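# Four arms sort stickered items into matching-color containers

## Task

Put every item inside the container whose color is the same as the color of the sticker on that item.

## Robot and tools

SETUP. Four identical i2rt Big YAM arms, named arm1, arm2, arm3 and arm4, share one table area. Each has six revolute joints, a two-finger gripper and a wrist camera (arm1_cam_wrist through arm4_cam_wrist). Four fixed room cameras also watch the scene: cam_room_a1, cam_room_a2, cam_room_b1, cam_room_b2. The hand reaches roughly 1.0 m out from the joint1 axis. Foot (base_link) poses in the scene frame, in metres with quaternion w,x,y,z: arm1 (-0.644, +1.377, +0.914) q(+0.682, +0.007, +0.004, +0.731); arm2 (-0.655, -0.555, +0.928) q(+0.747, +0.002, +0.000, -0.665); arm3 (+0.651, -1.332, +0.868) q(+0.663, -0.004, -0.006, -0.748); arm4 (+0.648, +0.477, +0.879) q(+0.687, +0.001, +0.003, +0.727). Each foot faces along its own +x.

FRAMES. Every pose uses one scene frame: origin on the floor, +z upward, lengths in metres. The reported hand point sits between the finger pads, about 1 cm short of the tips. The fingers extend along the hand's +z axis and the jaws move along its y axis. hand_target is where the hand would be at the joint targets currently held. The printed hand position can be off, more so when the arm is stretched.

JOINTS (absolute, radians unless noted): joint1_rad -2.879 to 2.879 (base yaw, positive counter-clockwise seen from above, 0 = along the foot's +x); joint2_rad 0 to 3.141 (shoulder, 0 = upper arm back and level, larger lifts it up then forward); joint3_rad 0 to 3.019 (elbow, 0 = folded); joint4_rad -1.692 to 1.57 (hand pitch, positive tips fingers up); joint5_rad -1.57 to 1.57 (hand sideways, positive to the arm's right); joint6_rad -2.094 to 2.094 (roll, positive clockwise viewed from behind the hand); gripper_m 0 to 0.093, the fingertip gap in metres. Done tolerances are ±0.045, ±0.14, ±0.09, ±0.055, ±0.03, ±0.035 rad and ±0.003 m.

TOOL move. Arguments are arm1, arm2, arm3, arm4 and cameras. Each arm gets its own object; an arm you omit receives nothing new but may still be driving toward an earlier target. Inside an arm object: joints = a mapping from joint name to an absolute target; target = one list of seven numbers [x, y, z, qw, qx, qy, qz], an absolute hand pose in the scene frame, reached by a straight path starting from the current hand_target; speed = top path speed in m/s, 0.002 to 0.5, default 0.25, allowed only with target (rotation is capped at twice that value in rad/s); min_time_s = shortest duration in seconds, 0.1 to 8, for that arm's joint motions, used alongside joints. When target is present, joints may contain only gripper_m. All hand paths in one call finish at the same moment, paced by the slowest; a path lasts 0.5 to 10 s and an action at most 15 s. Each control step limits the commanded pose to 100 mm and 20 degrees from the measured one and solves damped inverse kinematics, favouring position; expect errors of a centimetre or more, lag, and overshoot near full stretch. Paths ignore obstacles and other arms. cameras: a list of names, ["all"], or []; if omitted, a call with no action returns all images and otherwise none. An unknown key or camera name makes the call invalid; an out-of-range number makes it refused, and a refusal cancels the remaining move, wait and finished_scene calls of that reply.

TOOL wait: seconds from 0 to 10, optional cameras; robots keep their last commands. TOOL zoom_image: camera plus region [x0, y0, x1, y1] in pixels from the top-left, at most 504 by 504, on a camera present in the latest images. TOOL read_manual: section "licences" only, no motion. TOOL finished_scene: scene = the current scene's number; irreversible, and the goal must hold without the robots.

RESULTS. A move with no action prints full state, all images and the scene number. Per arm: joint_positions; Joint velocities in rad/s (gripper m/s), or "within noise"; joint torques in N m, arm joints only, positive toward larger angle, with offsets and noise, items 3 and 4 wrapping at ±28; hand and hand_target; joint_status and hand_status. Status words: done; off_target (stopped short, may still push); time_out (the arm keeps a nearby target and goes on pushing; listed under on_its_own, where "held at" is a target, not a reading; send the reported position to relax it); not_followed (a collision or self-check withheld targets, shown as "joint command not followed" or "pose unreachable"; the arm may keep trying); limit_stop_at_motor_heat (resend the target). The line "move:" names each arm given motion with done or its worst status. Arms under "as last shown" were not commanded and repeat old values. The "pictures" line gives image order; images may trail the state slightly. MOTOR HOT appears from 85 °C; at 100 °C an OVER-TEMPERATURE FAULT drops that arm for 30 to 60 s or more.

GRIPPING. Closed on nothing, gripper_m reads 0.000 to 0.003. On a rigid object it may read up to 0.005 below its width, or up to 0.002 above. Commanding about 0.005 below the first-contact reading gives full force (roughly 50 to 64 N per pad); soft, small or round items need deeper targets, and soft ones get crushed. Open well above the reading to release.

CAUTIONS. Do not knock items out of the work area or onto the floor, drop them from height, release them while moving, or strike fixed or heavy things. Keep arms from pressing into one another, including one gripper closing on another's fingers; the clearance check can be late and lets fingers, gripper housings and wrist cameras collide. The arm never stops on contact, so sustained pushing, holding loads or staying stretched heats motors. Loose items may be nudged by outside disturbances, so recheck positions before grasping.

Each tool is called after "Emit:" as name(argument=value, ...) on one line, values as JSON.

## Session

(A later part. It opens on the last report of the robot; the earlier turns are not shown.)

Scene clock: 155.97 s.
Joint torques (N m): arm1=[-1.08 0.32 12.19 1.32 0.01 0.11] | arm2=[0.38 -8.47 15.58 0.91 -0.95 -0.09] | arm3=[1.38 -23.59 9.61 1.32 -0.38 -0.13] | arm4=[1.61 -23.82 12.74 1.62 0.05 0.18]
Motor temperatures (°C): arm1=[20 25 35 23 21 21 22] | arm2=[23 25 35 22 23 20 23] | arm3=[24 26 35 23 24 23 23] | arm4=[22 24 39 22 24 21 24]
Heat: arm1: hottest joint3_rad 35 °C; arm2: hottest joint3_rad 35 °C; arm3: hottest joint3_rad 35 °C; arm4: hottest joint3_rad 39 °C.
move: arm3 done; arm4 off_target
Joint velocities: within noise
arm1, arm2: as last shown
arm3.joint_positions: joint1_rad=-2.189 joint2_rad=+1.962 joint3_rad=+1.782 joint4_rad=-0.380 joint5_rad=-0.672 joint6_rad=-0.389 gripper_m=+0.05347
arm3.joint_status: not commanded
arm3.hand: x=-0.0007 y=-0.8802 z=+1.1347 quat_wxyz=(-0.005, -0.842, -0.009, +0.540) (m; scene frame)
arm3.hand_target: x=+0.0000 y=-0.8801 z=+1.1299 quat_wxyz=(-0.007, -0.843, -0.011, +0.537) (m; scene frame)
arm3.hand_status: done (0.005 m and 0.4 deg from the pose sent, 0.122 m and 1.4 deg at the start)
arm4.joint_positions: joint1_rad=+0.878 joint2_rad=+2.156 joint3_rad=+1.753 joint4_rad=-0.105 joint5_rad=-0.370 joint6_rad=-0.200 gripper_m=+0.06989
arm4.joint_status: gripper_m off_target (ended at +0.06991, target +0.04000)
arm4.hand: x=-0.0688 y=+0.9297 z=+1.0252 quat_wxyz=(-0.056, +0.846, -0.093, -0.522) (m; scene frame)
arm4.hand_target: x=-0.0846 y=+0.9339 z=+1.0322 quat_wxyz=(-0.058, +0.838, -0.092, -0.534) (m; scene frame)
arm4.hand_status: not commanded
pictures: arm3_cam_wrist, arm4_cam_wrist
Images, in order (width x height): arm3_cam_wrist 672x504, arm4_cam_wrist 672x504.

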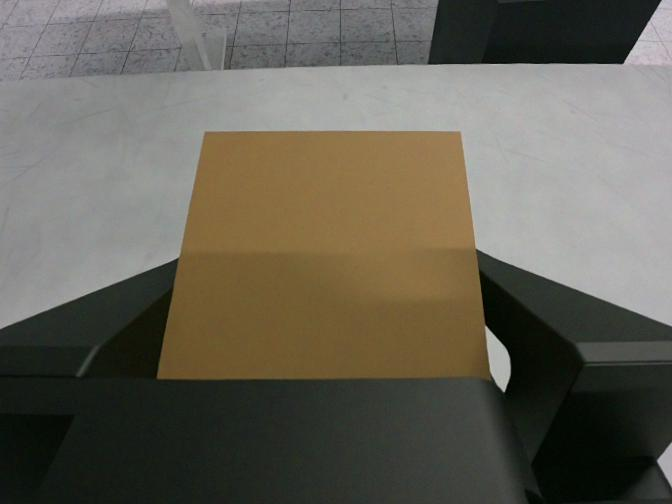

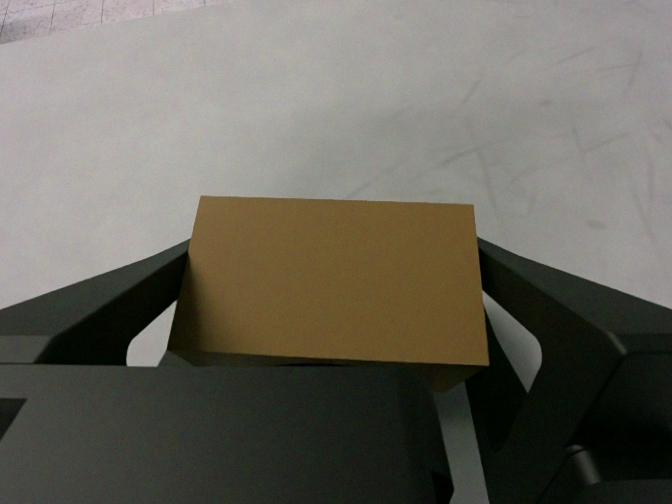

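Emit:
move(arm3={"target":[0.38,-1.10,1.2,-0.19,-0.821,-0.123,0.523]}, arm4={"target":[0.0,0.90,1.14,0.0585,-0.8384,0.0918,0.5341],"speed":0.2}, cameras=["arm4_cam_wrist"])

Emit:
move(arm3={"joints":{"joint1_rad":0.0,"joint2_rad":0.9,"joint3_rad":1.0,"joint4_rad":-1.0,"joint5_rad":0,"joint6_rad":0},"min_time_s":3}, arm4={"target":[0.37,0.78,1.2,-0.19,0.821,-0.123,-0.523]})

Emit:
move(arm3={"joints":{"joint1_rad":1.05,"joint2_rad":1.6,"joint3_rad":1.5,"joint4_rad":-1.48},"min_time_s":3}, arm4={"joints":{"joint1_rad":0.0,"joint2_rad":0.9,"joint3_rad":1.0,"joint4_rad":-1.0,"joint5_rad":0,"joint6_rad":0},"min_time_s":2.5})

Emit:
move(arm3={"target":[1.08,-1.66,1.03,0,0.0,1,0.0]}, arm4={"joints":{"joint1_rad":-1.15,"joint2_rad":1.6,"joint3_rad":1.5,"joint4_rad":-1.48,"joint6_rad":0.45},"min_time_s":3}, cameras=["arm3_cam_wrist","arm4_cam_wrist"])

Scene clock: 171.60 s.
Joint torques (N m): arm1=[-1.67 0.15 12.03 1.43 -0.01 0.1] | arm2=[0.38 -8.53 15.57 0.91 -0.95 -0.09] | arm3=[0.73 -8.47 11.22 -0.98 -0.69 -0.17] | arm4=[0.21 -24.29 9.29 0.84 -0.17 0.03]
Motor temperatures (°C): arm1=[20 24 35 23 21 21 22] | arm2=[23 25 35 22 23 20 23] | arm3=[24 27 33 23 24 23 24] | arm4=[22 25 40 22 24 21 25]
Heat: arm1: hottest joint3_rad 35 °C; arm2: hottest joint3_rad 35 °C; arm3: hottest joint3_rad 33 °C; arm4: hottest joint3_rad 40 °C.
move: arm3 off_target; arm4 off_target
Joint velocities: within noise
arm1, arm2: as last shown
arm3.joint_positions: joint1_rad=-2.608 joint2_rad=+1.233 joint3_rad=+1.115 joint4_rad=-1.674 joint5_rad=-1.166 joint6_rad=-1.600 gripper_m=+0.05351
arm3.joint_status: not commanded
arm3.hand: x=+0.3808 y=-1.1086 z=+1.1906 quat_wxyz=(-0.200, -0.822, -0.119, +0.520) (m; scene frame)
arm3.hand_target: x=+0.3801 y=-1.1003 z=+1.1998 quat_wxyz=(-0.190, -0.822, -0.123, +0.523) (m; scene frame)
arm3.hand_status: off_target (0.013 m and 1.3 deg from the pose sent, 0.444 m and 25.1 deg at the start)
arm4.joint_positions: joint1_rad=+0.859 joint2_rad=+1.881 joint3_rad=+1.582 joint4_rad=-0.188 joint5_rad=-0.394 joint6_rad=-0.200 gripper_m=+0.06989
arm4.joint_status: not commanded
arm4.hand: x=-0.0055 y=+0.8977 z=+1.1289 quat_wxyz=(-0.056, +0.840, -0.092, -0.532) (m; scene frame)
arm4.hand_target: x=-0.0001 y=+0.9001 z=+1.1401 quat_wxyz=(-0.059, +0.838, -0.092, -0.534) (m; scene frame)
arm4.hand_status: off_target (0.013 m and 0.5 deg from the pose sent, 0.137 m and 1.7 deg at the start)
pictures: arm4_cam_wrist
Images, in order (width x height): arm4_cam_wrist 672x504.

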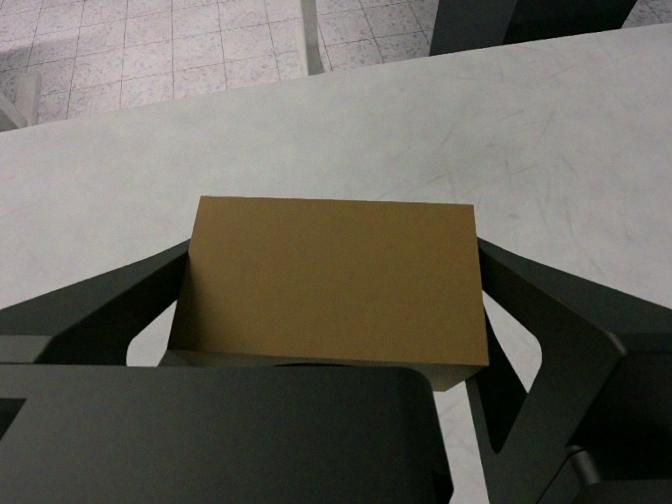

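Scene clock: 175.30 s.
Joint torques (N m): arm1=[-0.5 0.38 12.25 1.48 0.04 0.15] | arm2=[0.32 -8.47 15.57 0.91 -0.95 -0.09] | arm3=[1.85 -5.95 9.39 2.04 0.12 0.03] | arm4=[0.5 -4.37 10 0.98 -0.19 -0.07]
Motor temperatures (°C): arm1=[20 24 35 23 21 21 22] | arm2=[23 25 36 22 23 20 23] | arm3=[24 26 32 23 24 23 24] | arm4=[22 25 40 22 24 21 25]
Heat: arm1: hottest joint3_rad 35 °C; arm2: hottest joint3_rad 36 °C; arm3: hottest joint3_rad 32 °C; arm4: hottest joint3_rad 40 °C.
move: arm3 done; arm4 done
Joint velocities: within noise
arm1, arm2: as last shown
arm3.joint_positions: joint1_rad=-0.008 joint2_rad=+0.910 joint3_rad=+1.006 joint4_rad=-1.019 joint5_rad=-0.003 joint6_rad=-0.008 gripper_m=+0.05350
arm3.joint_status: all done
arm3.hand: x=+0.6027 y=-1.6971 z=+1.1826 quat_wxyz=(-0.216, -0.708, -0.627, +0.243) (m; scene frame)
arm3.hand_target: x=+0.6051 y=-1.6983 z=+1.1857 quat_wxyz=(-0.224, -0.705, -0.624, +0.250) (m; scene frame)
arm3.hand_status: not commanded
arm4.joint_positions: joint1_rad=+0.498 joint2_rad=+0.826 joint3_rad=+0.730 joint4_rad=-0.337 joint5_rad=-0.471 joint6_rad=-0.406 gripper_m=+0.06987
arm4.joint_status: not commanded
arm4.hand: x=+0.3703 y=+0.7799 z=+1.2017 quat_wxyz=(-0.191, +0.818, -0.127, -0.527) (m; scene frame)
arm4.hand_target: x=+0.3700 y=+0.7799 z=+1.2000 quat_wxyz=(-0.190, +0.821, -0.123, -0.523) (m; scene frame)
arm4.hand_status: done (0.002 m and 0.8 deg from the pose sent, 0.400 m and 16.0 deg at the start)
pictures: none

Scene clock: 178.70 s.
Joint torques (N m): arm1=[-1.49 -0.15 12.12 1.43 0.02 0.09] | arm2=[0.5 -8.64 15.6 0.9 -0.95 -0.08] | arm3=[1.08 -15.21 13.39 -0.51 0.07 0.03] | arm4=[0.97 -3.84 13.68 0.53 0.19 0.18]
Motor temperatures (°C): arm1=[20 24 35 23 21 21 22] | arm2=[23 25 36 22 23 20 23] | arm3=[24 26 33 23 24 23 24] | arm4=[22 25 40 22 24 21 25]
Heat: arm1: hottest joint3_rad 35 °C; arm2: hottest joint3_rad 36 °C; arm3: hottest joint3_rad 33 °C; arm4: hottest joint3_rad 40 °C.
move: arm3 done; arm4 done
Joint velocities: within noise
arm1.joint_positions: joint1_rad=-2.685 joint2_rad=+0.690 joint3_rad=+0.558 joint4_rad=-0.210 joint5_rad=-0.322 joint6_rad=-0.115 gripper_m=+0.09294
arm1.joint_status: not commanded
arm1.hand: x=-0.4029 y=+1.0779 z=+1.2030 quat_wxyz=(-0.541, -0.278, -0.767, +0.204) (m; scene frame)
arm1.hand_target: x=-0.4001 y=+1.0800 z=+1.2000 quat_wxyz=(-0.539, -0.280, -0.770, +0.196) (m; scene frame)
arm1.hand_status: not commanded
arm2.joint_positions: joint1_rad=+0.114 joint2_rad=+1.113 joint3_rad=+0.773 joint4_rad=-0.724 joint5_rad=-1.151 joint6_rad=-0.964 gripper_m=+0.08990
arm2.joint_status: not commanded
arm2.hand: x=-0.4220 y=-0.8564 z=+1.1738 quat_wxyz=(-0.568, -0.018, -0.823, -0.024) (m; scene frame)
arm2.hand_target: x=-0.4206 y=-0.8687 z=+1.1999 quat_wxyz=(-0.574, +0.000, -0.819, +0.000) (m; scene frame)
arm2.hand_status: not commanded
arm3.joint_positions: joint1_rad=+1.049 joint2_rad=+1.594 joint3_rad=+1.444 joint4_rad=-1.472 joint5_rad=-0.001 joint6_rad=-0.007 gripper_m=+0.05347
arm3.joint_status: all done
arm3.hand: x=+1.0215 y=-1.6070 z=+1.0746 quat_wxyz=(+0.021, -0.313, -0.950, -0.002) (m; scene frame)
arm3.hand_target: x=+1.0337 y=-1.6153 z=+1.0929 quat_wxyz=(+0.002, -0.315, -0.949, +0.005) (m; scene frame)
arm3.hand_status: not commanded
arm4.joint_positions: joint1_rad=+0.004 joint2_rad=+0.887 joint3_rad=+0.941 joint4_rad=-0.989 joint5_rad=-0.003 joint6_rad=-0.014 gripper_m=+0.06988
arm4.joint_status: all done
arm4.hand: x=+0.6272 y=+0.8414 z=+1.1660 quat_wxyz=(-0.212, +0.696, -0.647, -0.228) (m; scene frame)
arm4.hand_target: x=+0.6288 y=+0.8518 z=+1.1911 quat_wxyz=(-0.223, +0.686, -0.650, -0.240) (m; scene frame)
arm4.hand_status: not commanded
pictures: none

Scene clock: 182.27 s.
Joint torques (N m): arm1=[-0.5 0.09 12.05 1.39 0.02 0.11] | arm2=[0.32 -8.53 15.54 0.88 -0.95 -0.09] | arm3=[0.03 -17.67 13.07 0.1 -0.12 -0.13] | arm4=[1.08 -14.51 12.03 -0.46 0.18 0.17]
Motor temperatures (°C): arm1=[20 24 35 23 21 21 22] | arm2=[23 25 36 22 23 20 23] | arm3=[24 26 33 23 24 23 24] | arm4=[22 25 40 22 24 21 26]
Heat: arm1: hottest joint3_rad 35 °C; arm2: hottest joint3_rad 36 °C; arm3: hottest joint3_rad 33 °C; arm4: hottest joint3_rad 40 °C.
move: arm3 off_target; arm4 done
Joint velocities: within noise
arm1, arm2: as last shown
arm3.joint_positions: joint1_rad=+1.049 joint2_rad=+1.777 joint3_rad=+1.521 joint4_rad=-1.375 joint5_rad=-0.007 joint6_rad=-0.651 gripper_m=+0.05347
arm3.joint_status: not commanded
arm3.hand: x=+1.0676 y=-1.6410 z=+1.0150 quat_wxyz=(+0.022, +0.004, -1.000, -0.014) (m; scene frame)
arm3.hand_target: x=+1.0790 y=-1.6592 z=+1.0303 quat_wxyz=(+0.000, +0.000, -1.000, +0.000) (m; scene frame)
arm3.hand_status: off_target (0.027 m and 3.0 deg from the pose sent, 0.091 m and 36.6 deg at the start)
arm4.joint_positions: joint1_rad=-1.157 joint2_rad=+1.585 joint3_rad=+1.446 joint4_rad=-1.469 joint5_rad=-0.002 joint6_rad=+0.436 gripper_m=+0.06988
arm4.joint_status: all done
arm4.hand: x=+1.0628 y=+0.6884 z=+1.0840 quat_wxyz=(+0.019, +0.017, -1.000, +0.009) (m; scene frame)
arm4.hand_target: x=+1.0742 y=+0.6976 z=+1.0974 quat_wxyz=(+0.006, +0.014, -1.000, +0.004) (m; scene frame)
arm4.hand_status: not commanded
pictures: arm3_cam_wrist, arm4_cam_wrist
Images, in order (width x height): arm3_cam_wrist 672x504, arm4_cam_wrist 672x504.

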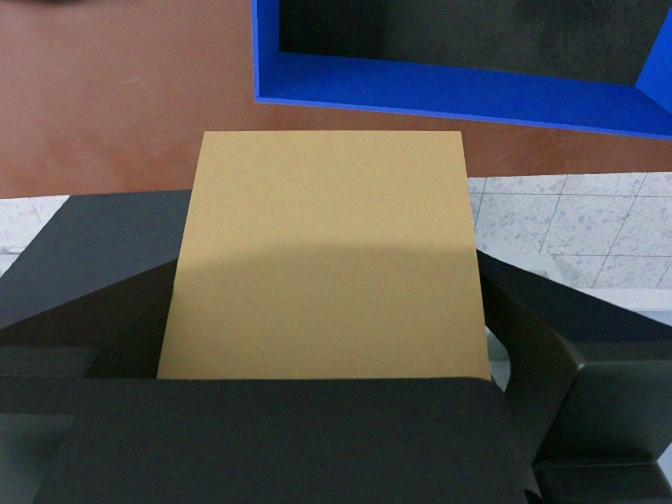

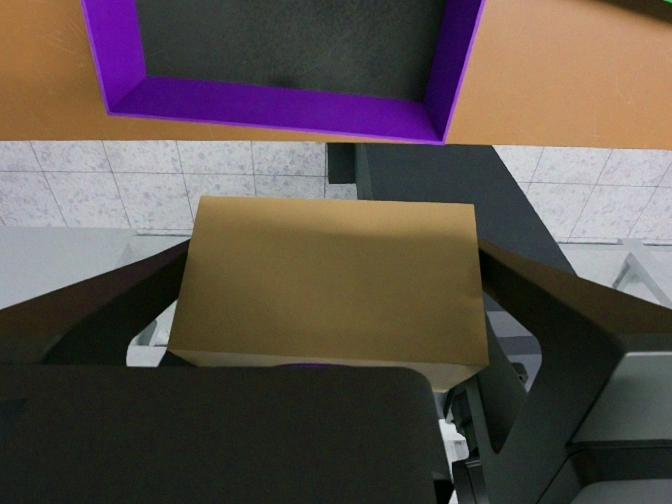

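Emit:
move(arm3={"target":[1.122,-1.745,0.87,0,0,1,0]}, arm4={"target":[1.083,0.742,0.88,0,0,1,0]}, cameras=["arm3_cam_wrist","arm4_cam_wrist"])

Scene clock: 191.47 s.
Joint torques (N m): arm1=[-1.67 0.15 12.3 1.36 0.04 0.11] | arm2=[0.44 -8.47 15.6 0.88 -0.95 -0.08] | arm3=[0.38 -22.89 11.71 0.02 -0.12 -0.15] | arm4=[1.38 -18.37 7.23 0.36 0.14 0.2]
Motor temperatures (°C): arm1=[20 24 35 23 21 21 22] | arm2=[23 25 36 22 23 20 23] | arm3=[24 26 34 23 24 23 24] | arm4=[22 25 40 22 24 21 26]
Heat: arm1: hottest joint3_rad 35 °C; arm2: hottest joint3_rad 36 °C; arm3: hottest joint3_rad 34 °C; arm4: hottest joint3_rad 40 °C.
move: arm3 off_target; arm4 done
Joint velocities: within noise
arm1, arm2: as last shown
arm3.joint_positions: joint1_rad=+0.981 joint2_rad=+2.143 joint3_rad=+1.643 joint4_rad=-1.134 joint5_rad=-0.007 joint6_rad=-0.714 gripper_m=+0.05348
arm3.joint_status: not commanded
arm3.hand: x=+1.1089 y=-1.7252 z=+0.8549 quat_wxyz=(+0.021, +0.001, -1.000, -0.016) (m; scene frame)
arm3.hand_target: x=+1.1211 y=-1.7444 z=+0.8708 quat_wxyz=(+0.000, +0.000, -1.000, +0.000) (m; scene frame)
arm3.hand_status: off_target (0.028 m and 3.1 deg from the pose sent, 0.187 m and 3.0 deg at the start)
arm4.joint_positions: joint1_rad=-1.085 joint2_rad=+1.859 joint3_rad=+1.240 joint4_rad=-0.959 joint5_rad=-0.002 joint6_rad=+0.533 gripper_m=+0.06988
arm4.joint_status: not commanded
arm4.hand: x=+1.0797 y=+0.7373 z=+0.8811 quat_wxyz=(+0.006, +0.004, -1.000, +0.003) (m; scene frame)
arm4.hand_target: x=+1.0829 y=+0.7419 z=+0.8800 quat_wxyz=(+0.000, +0.000, -1.000, +0.000) (m; scene frame)
arm4.hand_status: done (0.006 m and 0.9 deg from the pose sent, 0.212 m and 3.1 deg at the start)
pictures: arm3_cam_wrist, arm4_cam_wrist
Images, in order (width x height): arm3_cam_wrist 672x504, arm4_cam_wrist 672x504.

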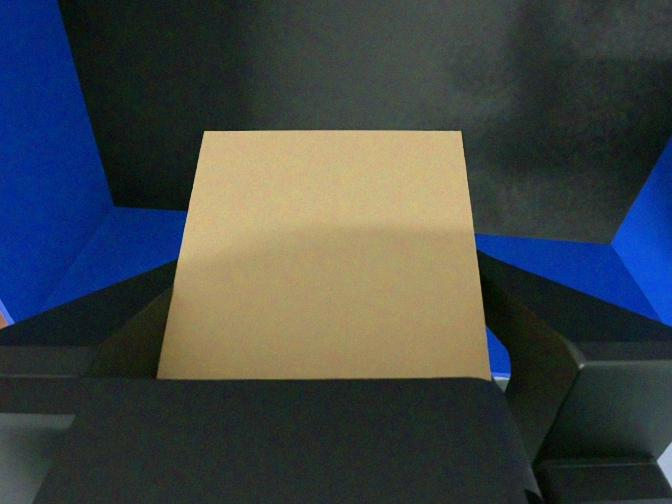

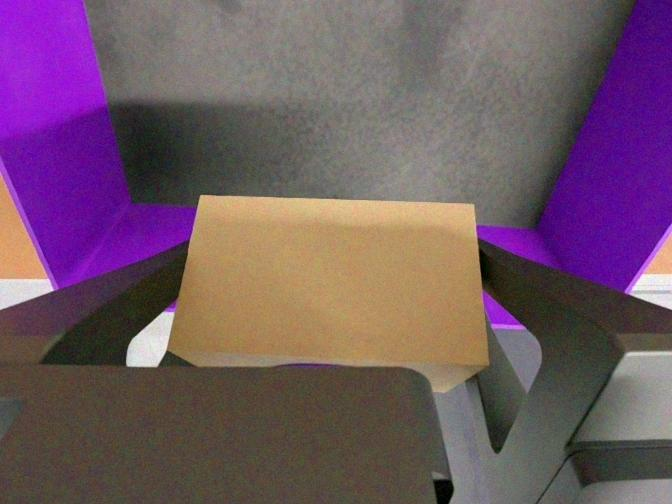

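Emit:
move(arm3={"target":[1.125,-1.745,0.80,0,0,1,0],"speed":0.12}, arm4={"target":[1.09,0.742,0.81,0,0,1,0],"speed":0.12})

Emit:
move(arm3={"target":[1.125,-1.745,0.775,0,0,1,0],"speed":0.05}, arm4={"target":[1.09,0.742,0.785,0,0,1,0],"speed":0.05}, cameras=["arm3_cam_wrist","arm4_cam_wrist"])

Scene clock: 199.47 s.
Joint torques (N m): arm1=[-0.79 0.73 12.27 1.51 -0.04 0.14] | arm2=[0.38 -8.35 15.57 0.91 -0.95 -0.08] | arm3=[0.56 -23.65 8.94 0.29 -0.12 -0.09] | arm4=[0.79 -18.55 6.17 0.38 0.19 0.09]
Motor temperatures (°C): arm1=[20 24 35 23 21 21 22] | arm2=[23 25 36 22 23 20 23] | arm3=[24 26 34 23 24 23 24] | arm4=[22 25 39 22 24 21 26]
Heat: arm1: hottest joint3_rad 35 °C; arm2: hottest joint3_rad 36 °C; arm3: hottest joint3_rad 34 °C; arm4: hottest joint3_rad 39 °C.
move: arm3 off_target; arm4 done
Joint velocities: within noise
arm1, arm2: as last shown
arm3.joint_positions: joint1_rad=+0.981 joint2_rad=+2.241 joint3_rad=+1.643 joint4_rad=-1.009 joint5_rad=-0.007 joint6_rad=-0.714 gripper_m=+0.05348
arm3.joint_status: not commanded
arm3.hand: x=+1.1192 y=-1.7348 z=+0.7958 quat_wxyz=(+0.011, +0.002, -1.000, -0.008) (m; scene frame)
arm3.hand_target: x=+1.1248 y=-1.7449 z=+0.8002 quat_wxyz=(+0.000, +0.000, -1.000, +0.000) (m; scene frame)
arm3.hand_status: off_target (0.013 m and 1.5 deg from the pose sent, 0.061 m and 3.1 deg at the start)
arm4.joint_positions: joint1_rad=-1.085 joint2_rad=+1.983 joint3_rad=+1.223 joint4_rad=-0.808 joint5_rad=-0.002 joint6_rad=+0.533 gripper_m=+0.06988
arm4.joint_status: not commanded
arm4.hand: x=+1.0875 y=+0.7420 z=+0.8154 quat_wxyz=(+0.001, +0.004, -1.000, +0.000) (m; scene frame)
arm4.hand_target: x=+1.0899 y=+0.7420 z=+0.8100 quat_wxyz=(+0.000, +0.000, -1.000, +0.000) (m; scene frame)
arm4.hand_status: done (0.006 m and 0.5 deg from the pose sent, 0.072 m and 0.9 deg at the start)
pictures: none

Scene clock: 200.53 s.
Joint torques (N m): arm1=[-0.38 0.09 11.99 1.32 0.03 0.09] | arm2=[0.5 -8.41 15.53 0.9 -0.95 -0.09] | arm3=[0.62 -22.59 8.28 0.4 -0.11 -0.08] | arm4=[1.03 -17.79 5.93 0.55 0.15 0.12]
Motor temperatures (°C): arm1=[20 24 35 23 21 21 22] | arm2=[23 25 36 22 23 20 23] | arm3=[24 26 34 23 24 23 24] | arm4=[22 25 39 22 24 21 26]
Heat: arm1: hottest joint3_rad 35 °C; arm2: hottest joint3_rad 36 °C; arm3: hottest joint3_rad 34 °C; arm4: hottest joint3_rad 39 °C.
move: arm3 done; arm4 off_target
Joint velocities: within noise
arm1, arm2: as last shown
arm3.joint_positions: joint1_rad=+0.981 joint2_rad=+2.271 joint3_rad=+1.643 joint4_rad=-0.966 joint5_rad=-0.007 joint6_rad=-0.714 gripper_m=+0.05348
arm3.joint_status: not commanded
arm3.hand: x=+1.1224 y=-1.7378 z=+0.7777 quat_wxyz=(+0.006, +0.002, -1.000, -0.003) (m; scene frame)
arm3.hand_target: x=+1.1249 y=-1.7450 z=+0.7751 quat_wxyz=(+0.000, +0.000, -1.000, +0.000) (m; scene frame)
arm3.hand_status: done (0.008 m and 0.8 deg from the pose sent, 0.024 m and 1.5 deg at the start)
arm4.joint_positions: joint1_rad=-1.085 joint2_rad=+2.021 joint3_rad=+1.219 joint4_rad=-0.755 joint5_rad=-0.002 joint6_rad=+0.533 gripper_m=+0.06988
arm4.joint_status: not commanded
arm4.hand: x=+1.0900 y=+0.7434 z=+0.7954 quat_wxyz=(-0.003, +0.004, -1.000, -0.002) (m; scene frame)
arm4.hand_target: x=+1.0898 y=+0.7419 z=+0.7852 quat_wxyz=(+0.000, +0.000, -1.000, +0.000) (m; scene frame)
arm4.hand_status: off_target (0.011 m and 0.7 deg from the pose sent, 0.031 m and 0.5 deg at the start)
pictures: arm3_cam_wrist, arm4_cam_wrist
Images, in order (width x height): arm3_cam_wrist 672x504, arm4_cam_wrist 672x504.

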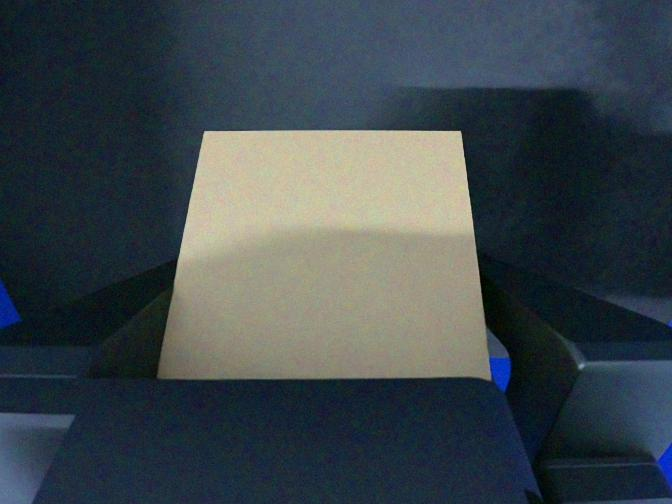

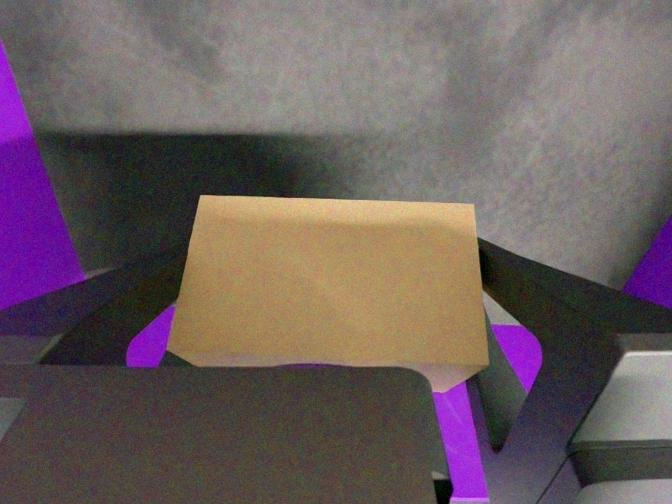

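Emit:
move(arm3={"target":[1.125,-1.743,0.752,0,0,1,0],"speed":0.05}, arm4={"target":[1.09,0.742,0.768,0,0,1,0],"speed":0.05}, cameras=["arm4_cam_wrist","cam_room_a2"])

Emit:
zoom_image(camera="cam_room_a2", region=[340, 270, 480, 375])

Scene clock: 210.03 s.
Joint torques (N m): arm1=[-1.26 0.32 12.33 1.33 0.05 0.15] | arm2=[0.5 -8.35 15.57 0.91 -0.95 -0.09] | arm3=[0.97 -23.18 7.51 0.4 -0.13 -0.06] | arm4=[0.67 -17.96 5.45 0.53 0.18 0.13]
Motor temperatures (°C): arm1=[20 24 35 23 21 21 22] | arm2=[23 25 37 22 23 20 23] | arm3=[24 27 33 23 24 23 24] | arm4=[22 25 37 22 24 21 26]
Heat: arm1: hottest joint3_rad 35 °C; arm2: hottest joint3_rad 37 °C; arm3: hottest joint3_rad 33 °C; arm4: hottest joint3_rad 37 °C.
move: arm3 done; arm4 off_target
Joint velocities: within noise
arm1, arm2: as last shown
arm3.joint_positions: joint1_rad=+0.981 joint2_rad=+2.305 joint3_rad=+1.643 joint4_rad=-0.925 joint5_rad=-0.007 joint6_rad=-0.714 gripper_m=+0.05348
arm3.joint_status: not commanded
arm3.hand: x=+1.1240 y=-1.7395 z=+0.7572 quat_wxyz=(+0.003, +0.002, -1.000, -0.001) (m; scene frame)
arm3.hand_target: x=+1.1249 y=-1.7430 z=+0.7520 quat_wxyz=(+0.000, +0.000, -1.000, +0.000) (m; scene frame)
arm3.hand_status: done (0.006 m and 0.4 deg from the pose sent, 0.026 m and 0.8 deg at the start)
arm4.joint_positions: joint1_rad=-1.085 joint2_rad=+2.053 joint3_rad=+1.219 joint4_rad=-0.719 joint5_rad=-0.002 joint6_rad=+0.533 gripper_m=+0.06988
arm4.joint_status: not commanded
arm4.hand: x=+1.0915 y=+0.7444 z=+0.7795 quat_wxyz=(-0.004, +0.004, -1.000, -0.003) (m; scene frame)
arm4.hand_target: x=+1.0898 y=+0.7419 z=+0.7683 quat_wxyz=(+0.000, +0.000, -1.000, +0.000) (m; scene frame)
arm4.hand_status: off_target (0.012 m and 0.8 deg from the pose sent, 0.027 m and 0.6 deg at the start)
pictures: arm4_cam_wrist, cam_room_a2
Images, in order (width x height): arm4_cam_wrist 672x504, cam_room_a2 672x504.

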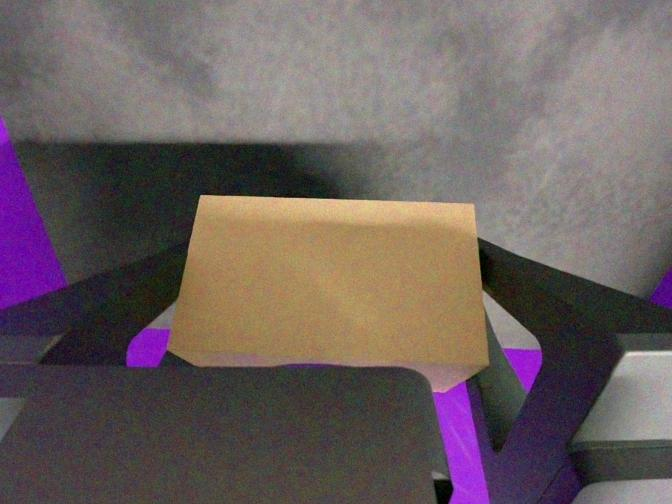

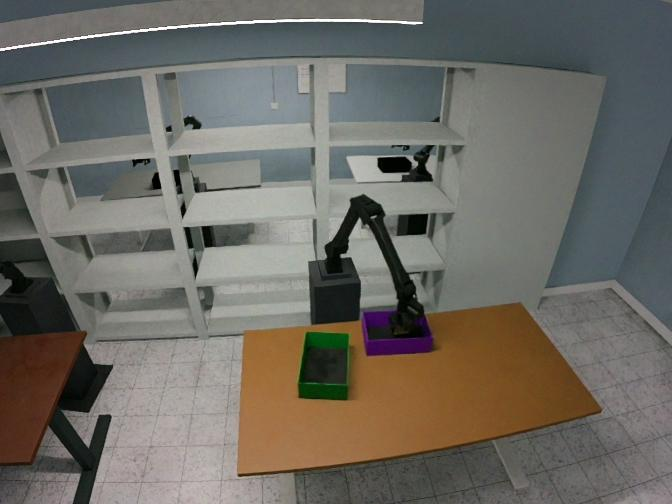

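Scaled by 3.600.

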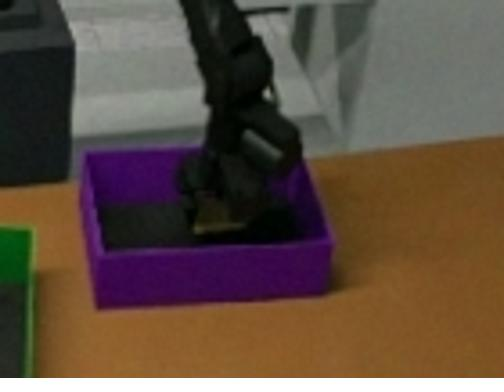

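Emit:
move(arm3={"target":[1.125,-1.743,0.734,0,0,1,0],"speed":0.05}, arm4={"target":[1.09,0.742,0.75,0,0,1,0],"speed":0.05})

Emit:
move(arm4={"target":[1.09,0.742,0.735,0,0,1,0],"speed":0.05}, cameras=["arm3_cam_wrist","arm4_cam_wrist"])

Scene clock: 215.00 s.
Joint torques (N m): arm1=[-0.44 0.26 12.08 1.52 0.04 0.09] | arm2=[0.44 -8.35 15.57 0.9 -0.95 -0.09] | arm3=[0.73 -20.66 7.36 0.91 -0.1 -0.05] | arm4=[0.44 -17.79 5.2 0.44 0.2 0.12]
Motor temperatures (°C): arm1=[20 24 35 23 21 21 21] | arm2=[23 25 37 22 23 20 23] | arm3=[24 27 33 23 24 23 24] | arm4=[22 25 37 22 24 21 26]
Heat: arm1: hottest joint3_rad 35 °C; arm2: hottest joint3_rad 37 °C; arm3: hottest joint3_rad 33 °C; arm4: hottest joint3_rad 37 °C.
move: arm3 off_target; arm4 off_target
Joint velocities: within noise
arm1, arm2: as last shown
arm3.joint_positions: joint1_rad=+0.981 joint2_rad=+2.309 joint3_rad=+1.643 joint4_rad=-0.907 joint5_rad=-0.008 joint6_rad=-0.714 gripper_m=+0.05348
arm3.joint_status: not commanded
arm3.hand: x=+1.1268 y=-1.7417 z=+0.7548 quat_wxyz=(-0.003, +0.002, -1.000, +0.003) (m; scene frame)
arm3.hand_target: x=+1.1244 y=-1.7425 z=+0.7345 quat_wxyz=(+0.000, +0.000, -1.000, +0.000) (m; scene frame)
arm3.hand_status: off_target (0.021 m and 0.5 deg from the pose sent, 0.023 m and 0.4 deg at the start)
arm4.joint_positions: joint1_rad=-1.085 joint2_rad=+2.090 joint3_rad=+1.219 joint4_rad=-0.683 joint5_rad=-0.002 joint6_rad=+0.533 gripper_m=+0.06988
arm4.joint_status: not commanded
arm4.hand: x=+1.0916 y=+0.7444 z=+0.7613 quat_wxyz=(-0.004, +0.004, -1.000, -0.003) (m; scene frame)
arm4.hand_target: x=+1.0898 y=+0.7419 z=+0.7503 quat_wxyz=(+0.000, +0.000, -1.000, +0.000) (m; scene frame)
arm4.hand_status: off_target (0.012 m and 0.8 deg from the pose sent, 0.030 m and 0.8 deg at the start)
pictures: none

Scene clock: 215.97 s.
Joint torques (N m): arm1=[-0.85 0.38 11.96 1.55 0.02 0.11] | arm2=[0.44 -8.47 15.56 0.94 -0.95 -0.09] | arm3=[0.91 -20.66 7.35 0.88 -0.11 -0.04] | arm4=[0.67 -18.37 5.26 0.4 0.13 0.11]
Motor temperatures (°C): arm1=[20 24 35 23 21 21 21] | arm2=[23 25 37 22 23 20 23] | arm3=[24 27 32 23 24 23 24] | arm4=[22 25 37 22 24 21 26]
Heat: arm1: hottest joint3_rad 35 °C; arm2: hottest joint3_rad 37 °C; arm3: hottest joint3_rad 32 °C; arm4: hottest joint3_rad 37 °C.
move: arm4 off_target
Joint velocities: within noise
arm1, arm2, arm3: as last shown
arm4.joint_positions: joint1_rad=-1.085 joint2_rad=+2.121 joint3_rad=+1.219 joint4_rad=-0.654 joint5_rad=-0.002 joint6_rad=+0.533 gripper_m=+0.06988
arm4.joint_status: not commanded
arm4.hand: x=+1.0912 y=+0.7441 z=+0.7462 quat_wxyz=(-0.004, +0.004, -1.000, -0.003) (m; scene frame)
arm4.hand_target: x=+1.0898 y=+0.7419 z=+0.7353 quat_wxyz=(+0.000, +0.000, -1.000, +0.000) (m; scene frame)
arm4.hand_status: off_target (0.011 m and 0.7 deg from the pose sent, 0.026 m and 0.8 deg at the start)
pictures: arm3_cam_wrist, arm4_cam_wrist
Images, in order (width x height): arm3_cam_wrist 672x504, arm4_cam_wrist 672x504.

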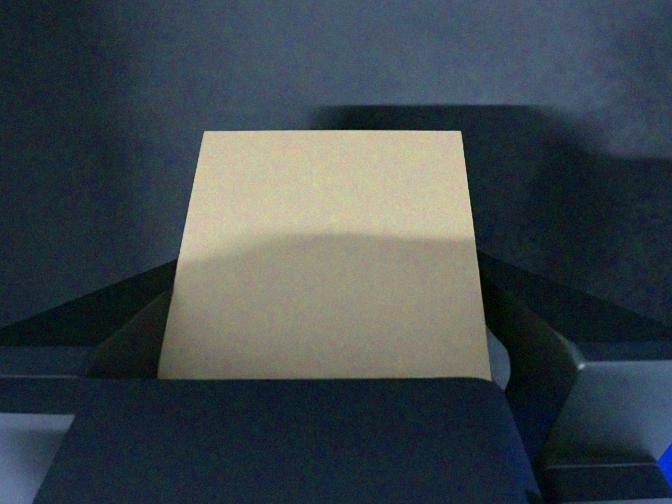

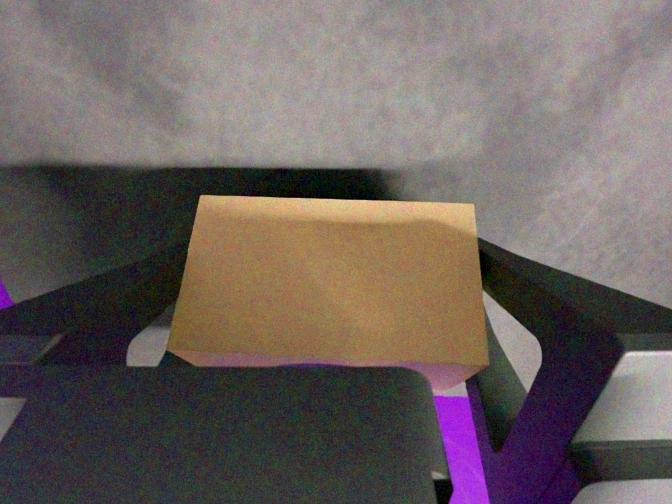

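Arm3 in contact: release. Arm4 a bit lower.

Emit:
move(arm3={"joints":{"gripper_m":0.08}}, arm4={"target":[1.09,0.742,0.718,0,0,1,0],"speed":0.05}, cameras=["arm3_cam_wrist","arm4_cam_wrist"])

Emit:
move(arm3={"joints":{"gripper_m":0.092}})

Emit:
move(arm3={"target":[1.122,-1.742,0.94,0,0,1,0],"speed":0.2}, cameras=["arm3_cam_wrist","cam_room_a1"])

Emit:
zoom_image(camera="cam_room_a1", region=[80, 290, 260, 410])

Scene clock: 220.60 s.
Joint torques (N m): arm1=[-0.67 0.26 12.07 1.4 0.06 0.1] | arm2=[0.38 -8.47 15.58 0.91 -0.95 -0.09] | arm3=[0.79 -22.18 7.25 0.31 -0.1 -0.06] | arm4=[0.91 -16.03 5.29 0.96 0.21 0.12]
Motor temperatures (°C): arm1=[20 24 35 23 21 21 21] | arm2=[23 25 37 22 23 20 23] | arm3=[24 27 32 23 24 23 24] | arm4=[22 25 36 22 24 21 26]
Heat: arm1: hottest joint3_rad 35 °C; arm2: hottest joint3_rad 37 °C; arm3: hottest joint3_rad 32 °C; arm4: hottest joint3_rad 36 °C.
move: arm3 done; arm4 off_target
Joint velocities: within noise
arm1.joint_positions: joint1_rad=-2.685 joint2_rad=+0.690 joint3_rad=+0.558 joint4_rad=-0.210 joint5_rad=-0.322 joint6_rad=-0.115 gripper_m=+0.09294
arm1.joint_status: not commanded
arm1.hand: x=-0.4029 y=+1.0779 z=+1.2030 quat_wxyz=(-0.541, -0.278, -0.767, +0.204) (m; scene frame)
arm1.hand_target: x=-0.4001 y=+1.0800 z=+1.2000 quat_wxyz=(-0.539, -0.280, -0.770, +0.196) (m; scene frame)
arm1.hand_status: not commanded
arm2.joint_positions: joint1_rad=+0.114 joint2_rad=+1.113 joint3_rad=+0.773 joint4_rad=-0.724 joint5_rad=-1.151 joint6_rad=-0.964 gripper_m=+0.08990
arm2.joint_status: not commanded
arm2.hand: x=-0.4220 y=-0.8564 z=+1.1738 quat_wxyz=(-0.568, -0.018, -0.823, -0.024) (m; scene frame)
arm2.hand_target: x=-0.4206 y=-0.8687 z=+1.1999 quat_wxyz=(-0.574, +0.000, -0.819, +0.000) (m; scene frame)
arm2.hand_status: not commanded
arm3.joint_positions: joint1_rad=+0.981 joint2_rad=+2.324 joint3_rad=+1.643 joint4_rad=-0.892 joint5_rad=-0.008 joint6_rad=-0.714 gripper_m=+0.07996
arm3.joint_status: all done
arm3.hand: x=+1.1266 y=-1.7416 z=+0.7456 quat_wxyz=(-0.002, +0.002, -1.000, +0.003) (m; scene frame)
arm3.hand_target: x=+1.1244 y=-1.7425 z=+0.7344 quat_wxyz=(+0.000, +0.000, -1.000, +0.000) (m; scene frame)
arm3.hand_status: not commanded
arm4.joint_positions: joint1_rad=-1.085 joint2_rad=+2.131 joint3_rad=+1.219 joint4_rad=-0.635 joint5_rad=-0.002 joint6_rad=+0.533 gripper_m=+0.06989
arm4.joint_status: not commanded
arm4.hand: x=+1.0927 y=+0.7451 z=+0.7412 quat_wxyz=(-0.007, +0.004, -1.000, -0.005) (m; scene frame)
arm4.hand_target: x=+1.0892 y=+0.7415 z=+0.7190 quat_wxyz=(+0.000, +0.000, -1.000, +0.000) (m; scene frame)
arm4.hand_status: off_target (0.024 m and 1.1 deg from the pose sent, 0.028 m and 0.7 deg at the start)
pictures: arm3_cam_wrist, arm4_cam_wrist
Images, in order (width x height): arm3_cam_wrist 672x504, arm4_cam_wrist 672x504.

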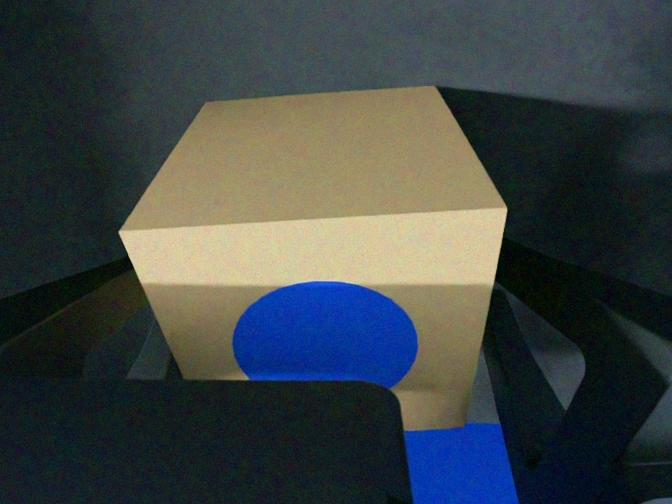

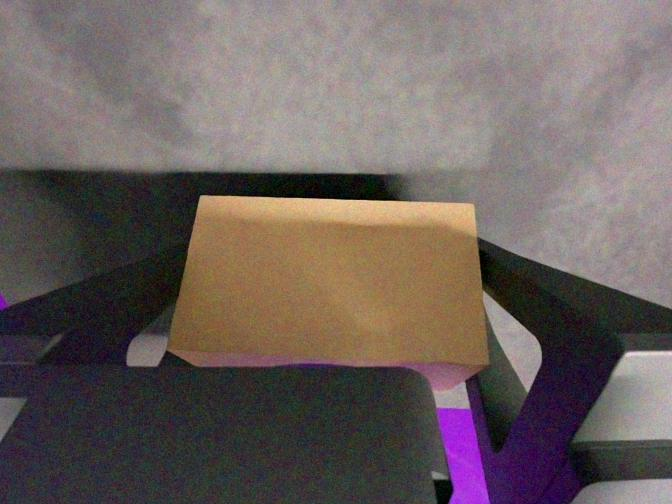

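Scene clock: 221.03 s.
Joint torques (N m): arm1=[-0.91 0.38 12.01 1.35 -0.02 0.12] | arm2=[0.44 -8.41 15.57 0.88 -0.95 -0.08] | arm3=[0.79 -22.12 7.28 0.29 -0.1 -0.04] | arm4=[0.62 -16.38 5.3 1.07 0.19 0.08]
Motor temperatures (°C): arm1=[20 24 35 23 21 21 21] | arm2=[23 25 37 22 23 20 23] | arm3=[24 27 32 23 24 23 24] | arm4=[22 25 36 22 24 21 26]
Heat: arm1: hottest joint3_rad 35 °C; arm2: hottest joint3_rad 37 °C; arm3: hottest joint3_rad 32 °C; arm4: hottest joint3_rad 36 °C.
move: arm3 done
Joint velocities: within noise
arm1, arm2, arm4: as last shown
arm3.joint_positions: joint1_rad=+0.981 joint2_rad=+2.324 joint3_rad=+1.643 joint4_rad=-0.892 joint5_rad=-0.008 joint6_rad=-0.714 gripper_m=+0.09194
arm3.joint_status: all done
arm3.hand: x=+1.1266 y=-1.7416 z=+0.7456 quat_wxyz=(-0.002, +0.002, -1.000, +0.003) (m; scene frame)
arm3.hand_target: x=+1.1244 y=-1.7425 z=+0.7344 quat_wxyz=(+0.000, +0.000, -1.000, +0.000) (m; scene frame)
arm3.hand_status: not commanded
pictures: none

Scene clock: 222.80 s.
Joint torques (N m): arm1=[-0.79 -0.21 12.07 1.54 0.03 0.1] | arm2=[0.38 -8.47 15.6 0.94 -0.95 -0.09] | arm3=[0.67 -23.3 11.69 -0.51 -0.08 -0.11] | arm4=[0.38 -16.44 5.19 0.87 0.15 0.1]
Motor temperatures (°C): arm1=[20 24 35 23 21 21 21] | arm2=[23 25 37 22 23 20 23] | arm3=[24 27 32 23 24 23 24] | arm4=[22 25 36 22 24 21 26]
Heat: arm1: hottest joint3_rad 35 °C; arm2: hottest joint3_rad 37 °C; arm3: hottest joint3_rad 32 °C; arm4: hottest joint3_rad 36 °C.
move: arm3 off_target
Joint velocities: within noise
arm1, arm2, arm4: as last shown
arm3.joint_positions: joint1_rad=+0.981 joint2_rad=+2.074 joint3_rad=+1.722 joint4_rad=-1.264 joint5_rad=-0.008 joint6_rad=-0.714 gripper_m=+0.09194
arm3.joint_status: not commanded
arm3.hand: x=+1.1147 y=-1.7290 z=+0.9237 quat_wxyz=(+0.014, +0.002, -1.000, -0.011) (m; scene frame)
arm3.hand_target: x=+1.1215 y=-1.7416 z=+0.9402 quat_wxyz=(+0.000, +0.000, -1.000, +0.000) (m; scene frame)
arm3.hand_status: off_target (0.022 m and 2.0 deg from the pose sent, 0.194 m and 0.5 deg at the start)
pictures: arm3_cam_wrist, cam_room_a1
Images, in order (width x height): arm3_cam_wrist 672x504, cam_room_a1 672x504.

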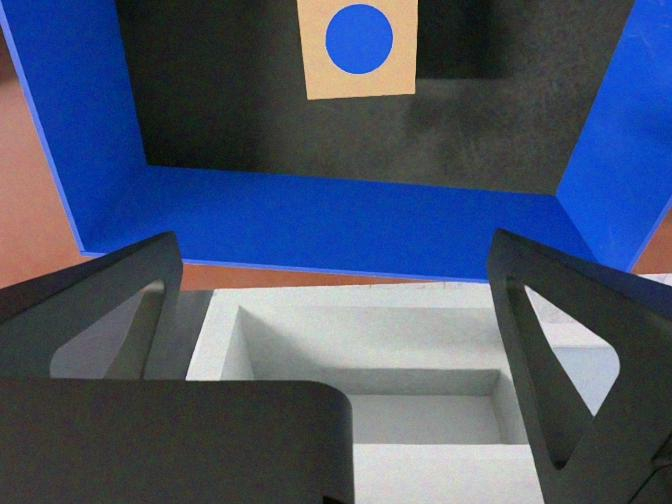

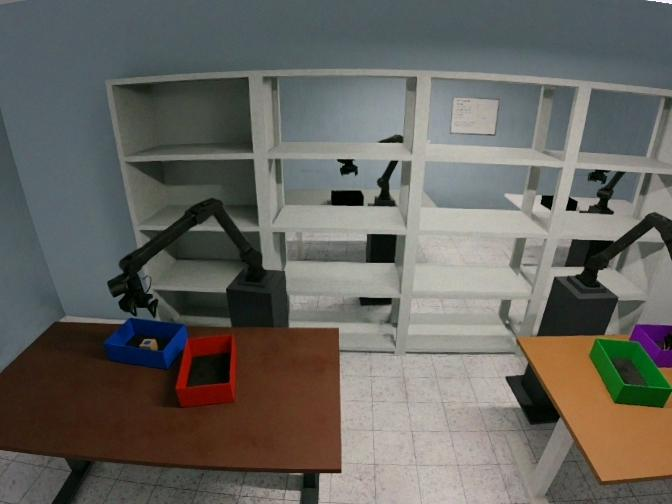

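Scaled by 2.800.

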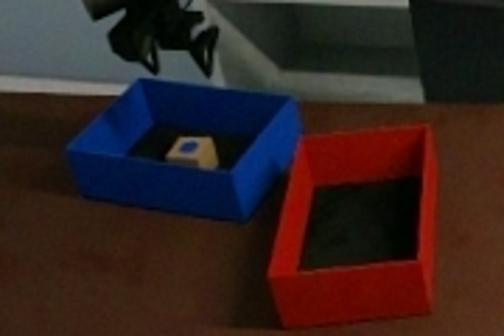

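Arm3 done. Arm4 in contact; release.

Emit:
move(arm4={"joints":{"gripper_m":0.083}})

Emit:
move(arm4={"joints":{"gripper_m":0.093}}, cameras=["arm4_cam_wrist"])

Emit:
move(arm4={"target":[1.088,0.742,0.94,0,0,1,0],"speed":0.2}, cameras=["arm4_cam_wrist","cam_room_a2"])

Emit:
zoom_image(camera="cam_room_a2", region=[340, 270, 480, 375])

Scene clock: 226.80 s.
Joint torques (N m): arm1=[-1.14 0.32 12.25 1.33 -0.01 0.07] | arm2=[0.38 -8.29 15.56 0.87 -0.95 -0.09] | arm3=[0.38 -23 11.67 -0.5 -0.08 -0.11] | arm4=[0.67 -16.79 5.2 0.38 0.06 0.1]
Motor temperatures (°C): arm1=[20 24 35 23 21 21 21] | arm2=[23 25 37 22 23 20 23] | arm3=[24 27 32 23 24 23 24] | arm4=[22 25 35 22 24 21 26]
Heat: arm1: hottest joint3_rad 35 °C; arm2: hottest joint3_rad 37 °C; arm3: hottest joint3_rad 32 °C; arm4: hottest joint3_rad 35 °C.
move: arm4 done
Joint velocities: within noise
arm1, arm2, arm3: as last shown
arm4.joint_positions: joint1_rad=-1.085 joint2_rad=+2.137 joint3_rad=+1.219 joint4_rad=-0.619 joint5_rad=+0.001 joint6_rad=+0.534 gripper_m=+0.08291
arm4.joint_status: all done
arm4.hand: x=+1.0949 y=+0.7459 z=+0.7382 quat_wxyz=(-0.012, +0.004, -1.000, -0.006) (m; scene frame)
arm4.hand_target: x=+1.0891 y=+0.7415 z=+0.7188 quat_wxyz=(+0.000, +0.000, -1.000, +0.000) (m; scene frame)
arm4.hand_status: not commanded
pictures: none

Scene clock: 227.23 s.
Joint torques (N m): arm1=[-0.73 0.67 12.15 1.33 0.03 0.12] | arm2=[0.38 -8.41 15.57 0.88 -0.95 -0.09] | arm3=[0.26 -23.18 11.69 -0.5 -0.07 -0.11] | arm4=[0.79 -16.79 5.19 0.39 0.09 0.12]
Motor temperatures (°C): arm1=[20 24 35 23 21 21 21] | arm2=[23 25 37 22 23 20 23] | arm3=[24 27 32 23 24 23 24] | arm4=[22 25 35 22 24 21 26]
Heat: arm1: hottest joint3_rad 35 °C; arm2: hottest joint3_rad 37 °C; arm3: hottest joint3_rad 32 °C; arm4: hottest joint3_rad 35 °C.
move: arm4 done
Joint velocities: within noise
arm1, arm2, arm3: as last shown
arm4.joint_positions: joint1_rad=-1.085 joint2_rad=+2.137 joint3_rad=+1.219 joint4_rad=-0.619 joint5_rad=+0.001 joint6_rad=+0.534 gripper_m=+0.09288
arm4.joint_status: all done
arm4.hand: x=+1.0949 y=+0.7459 z=+0.7382 quat_wxyz=(-0.012, +0.004, -1.000, -0.006) (m; scene frame)
arm4.hand_target: x=+1.0891 y=+0.7415 z=+0.7188 quat_wxyz=(+0.000, +0.000, -1.000, +0.000) (m; scene frame)
arm4.hand_status: not commanded
pictures: arm4_cam_wrist
Images, in order (width x height): arm4_cam_wrist 672x504.

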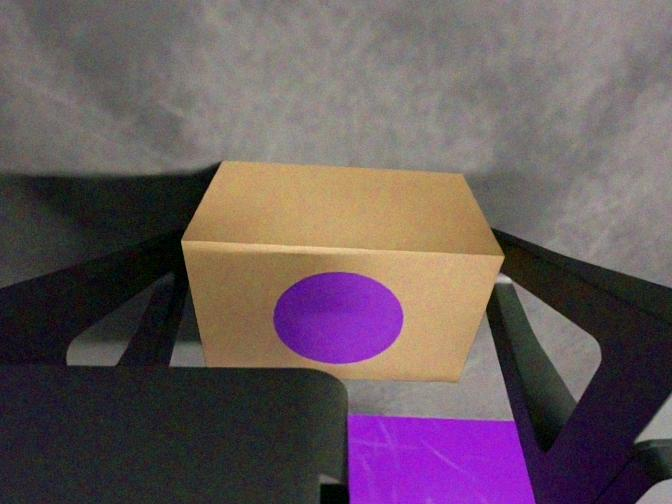

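Scene clock: 229.03 s.
Joint torques (N m): arm1=[-1.26 0.03 12.18 1.4 0.02 0.18] | arm2=[0.32 -8.35 15.58 0.9 -0.95 -0.1] | arm3=[0.5 -23.06 11.7 -0.54 -0.09 -0.11] | arm4=[1.26 -18.2 9.59 -0.46 0.08 0.12]
Motor temperatures (°C): arm1=[20 24 35 23 21 21 21] | arm2=[23 25 37 22 23 20 23] | arm3=[24 27 32 23 24 23 24] | arm4=[22 25 35 22 24 21 26]
Heat: arm1: hottest joint3_rad 35 °C; arm2: hottest joint3_rad 37 °C; arm3: hottest joint3_rad 32 °C; arm4: hottest joint3_rad 35 °C.
move: arm4 off_target
Joint velocities: within noise
arm1, arm2, arm3: as last shown
arm4.joint_positions: joint1_rad=-1.085 joint2_rad=+1.792 joint3_rad=+1.286 joint4_rad=-1.083 joint5_rad=+0.001 joint6_rad=+0.534 gripper_m=+0.09289
arm4.joint_status: not commanded
arm4.hand: x=+1.0775 y=+0.7355 z=+0.9282 quat_wxyz=(+0.010, +0.004, -1.000, +0.007) (m; scene frame)
arm4.hand_target: x=+1.0876 y=+0.7418 z=+0.9402 quat_wxyz=(+0.000, +0.000, -1.000, +0.000) (m; scene frame)
arm4.hand_status: off_target (0.017 m and 1.4 deg from the pose sent, 0.202 m and 1.6 deg at the start)
pictures: arm4_cam_wrist, cam_room_a2
Images, in order (width x height): arm4_cam_wrist 672x504, cam_room_a2 672x504.

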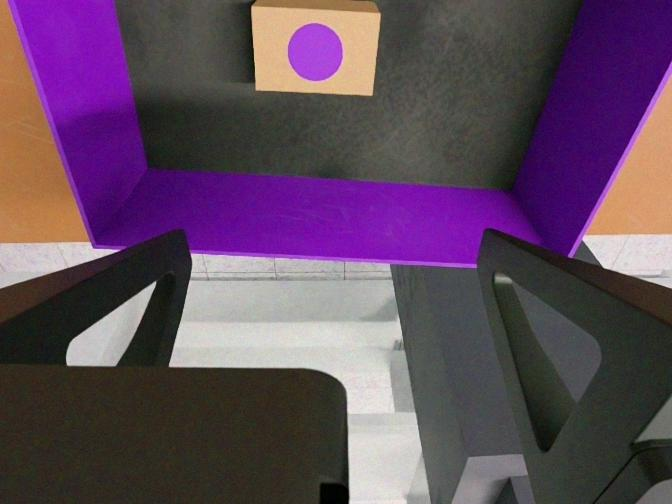

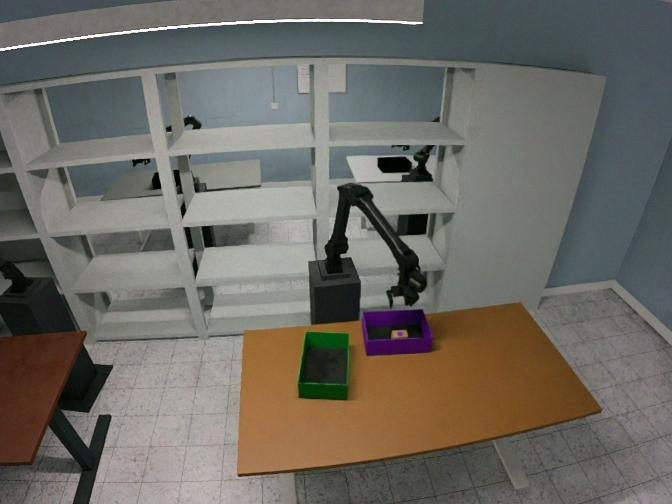

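Scaled by 3.600.

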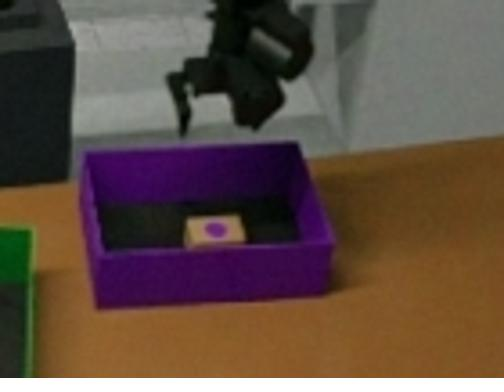

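Emit:
finished_scene(scene=3)

The scene is finished: the task was done.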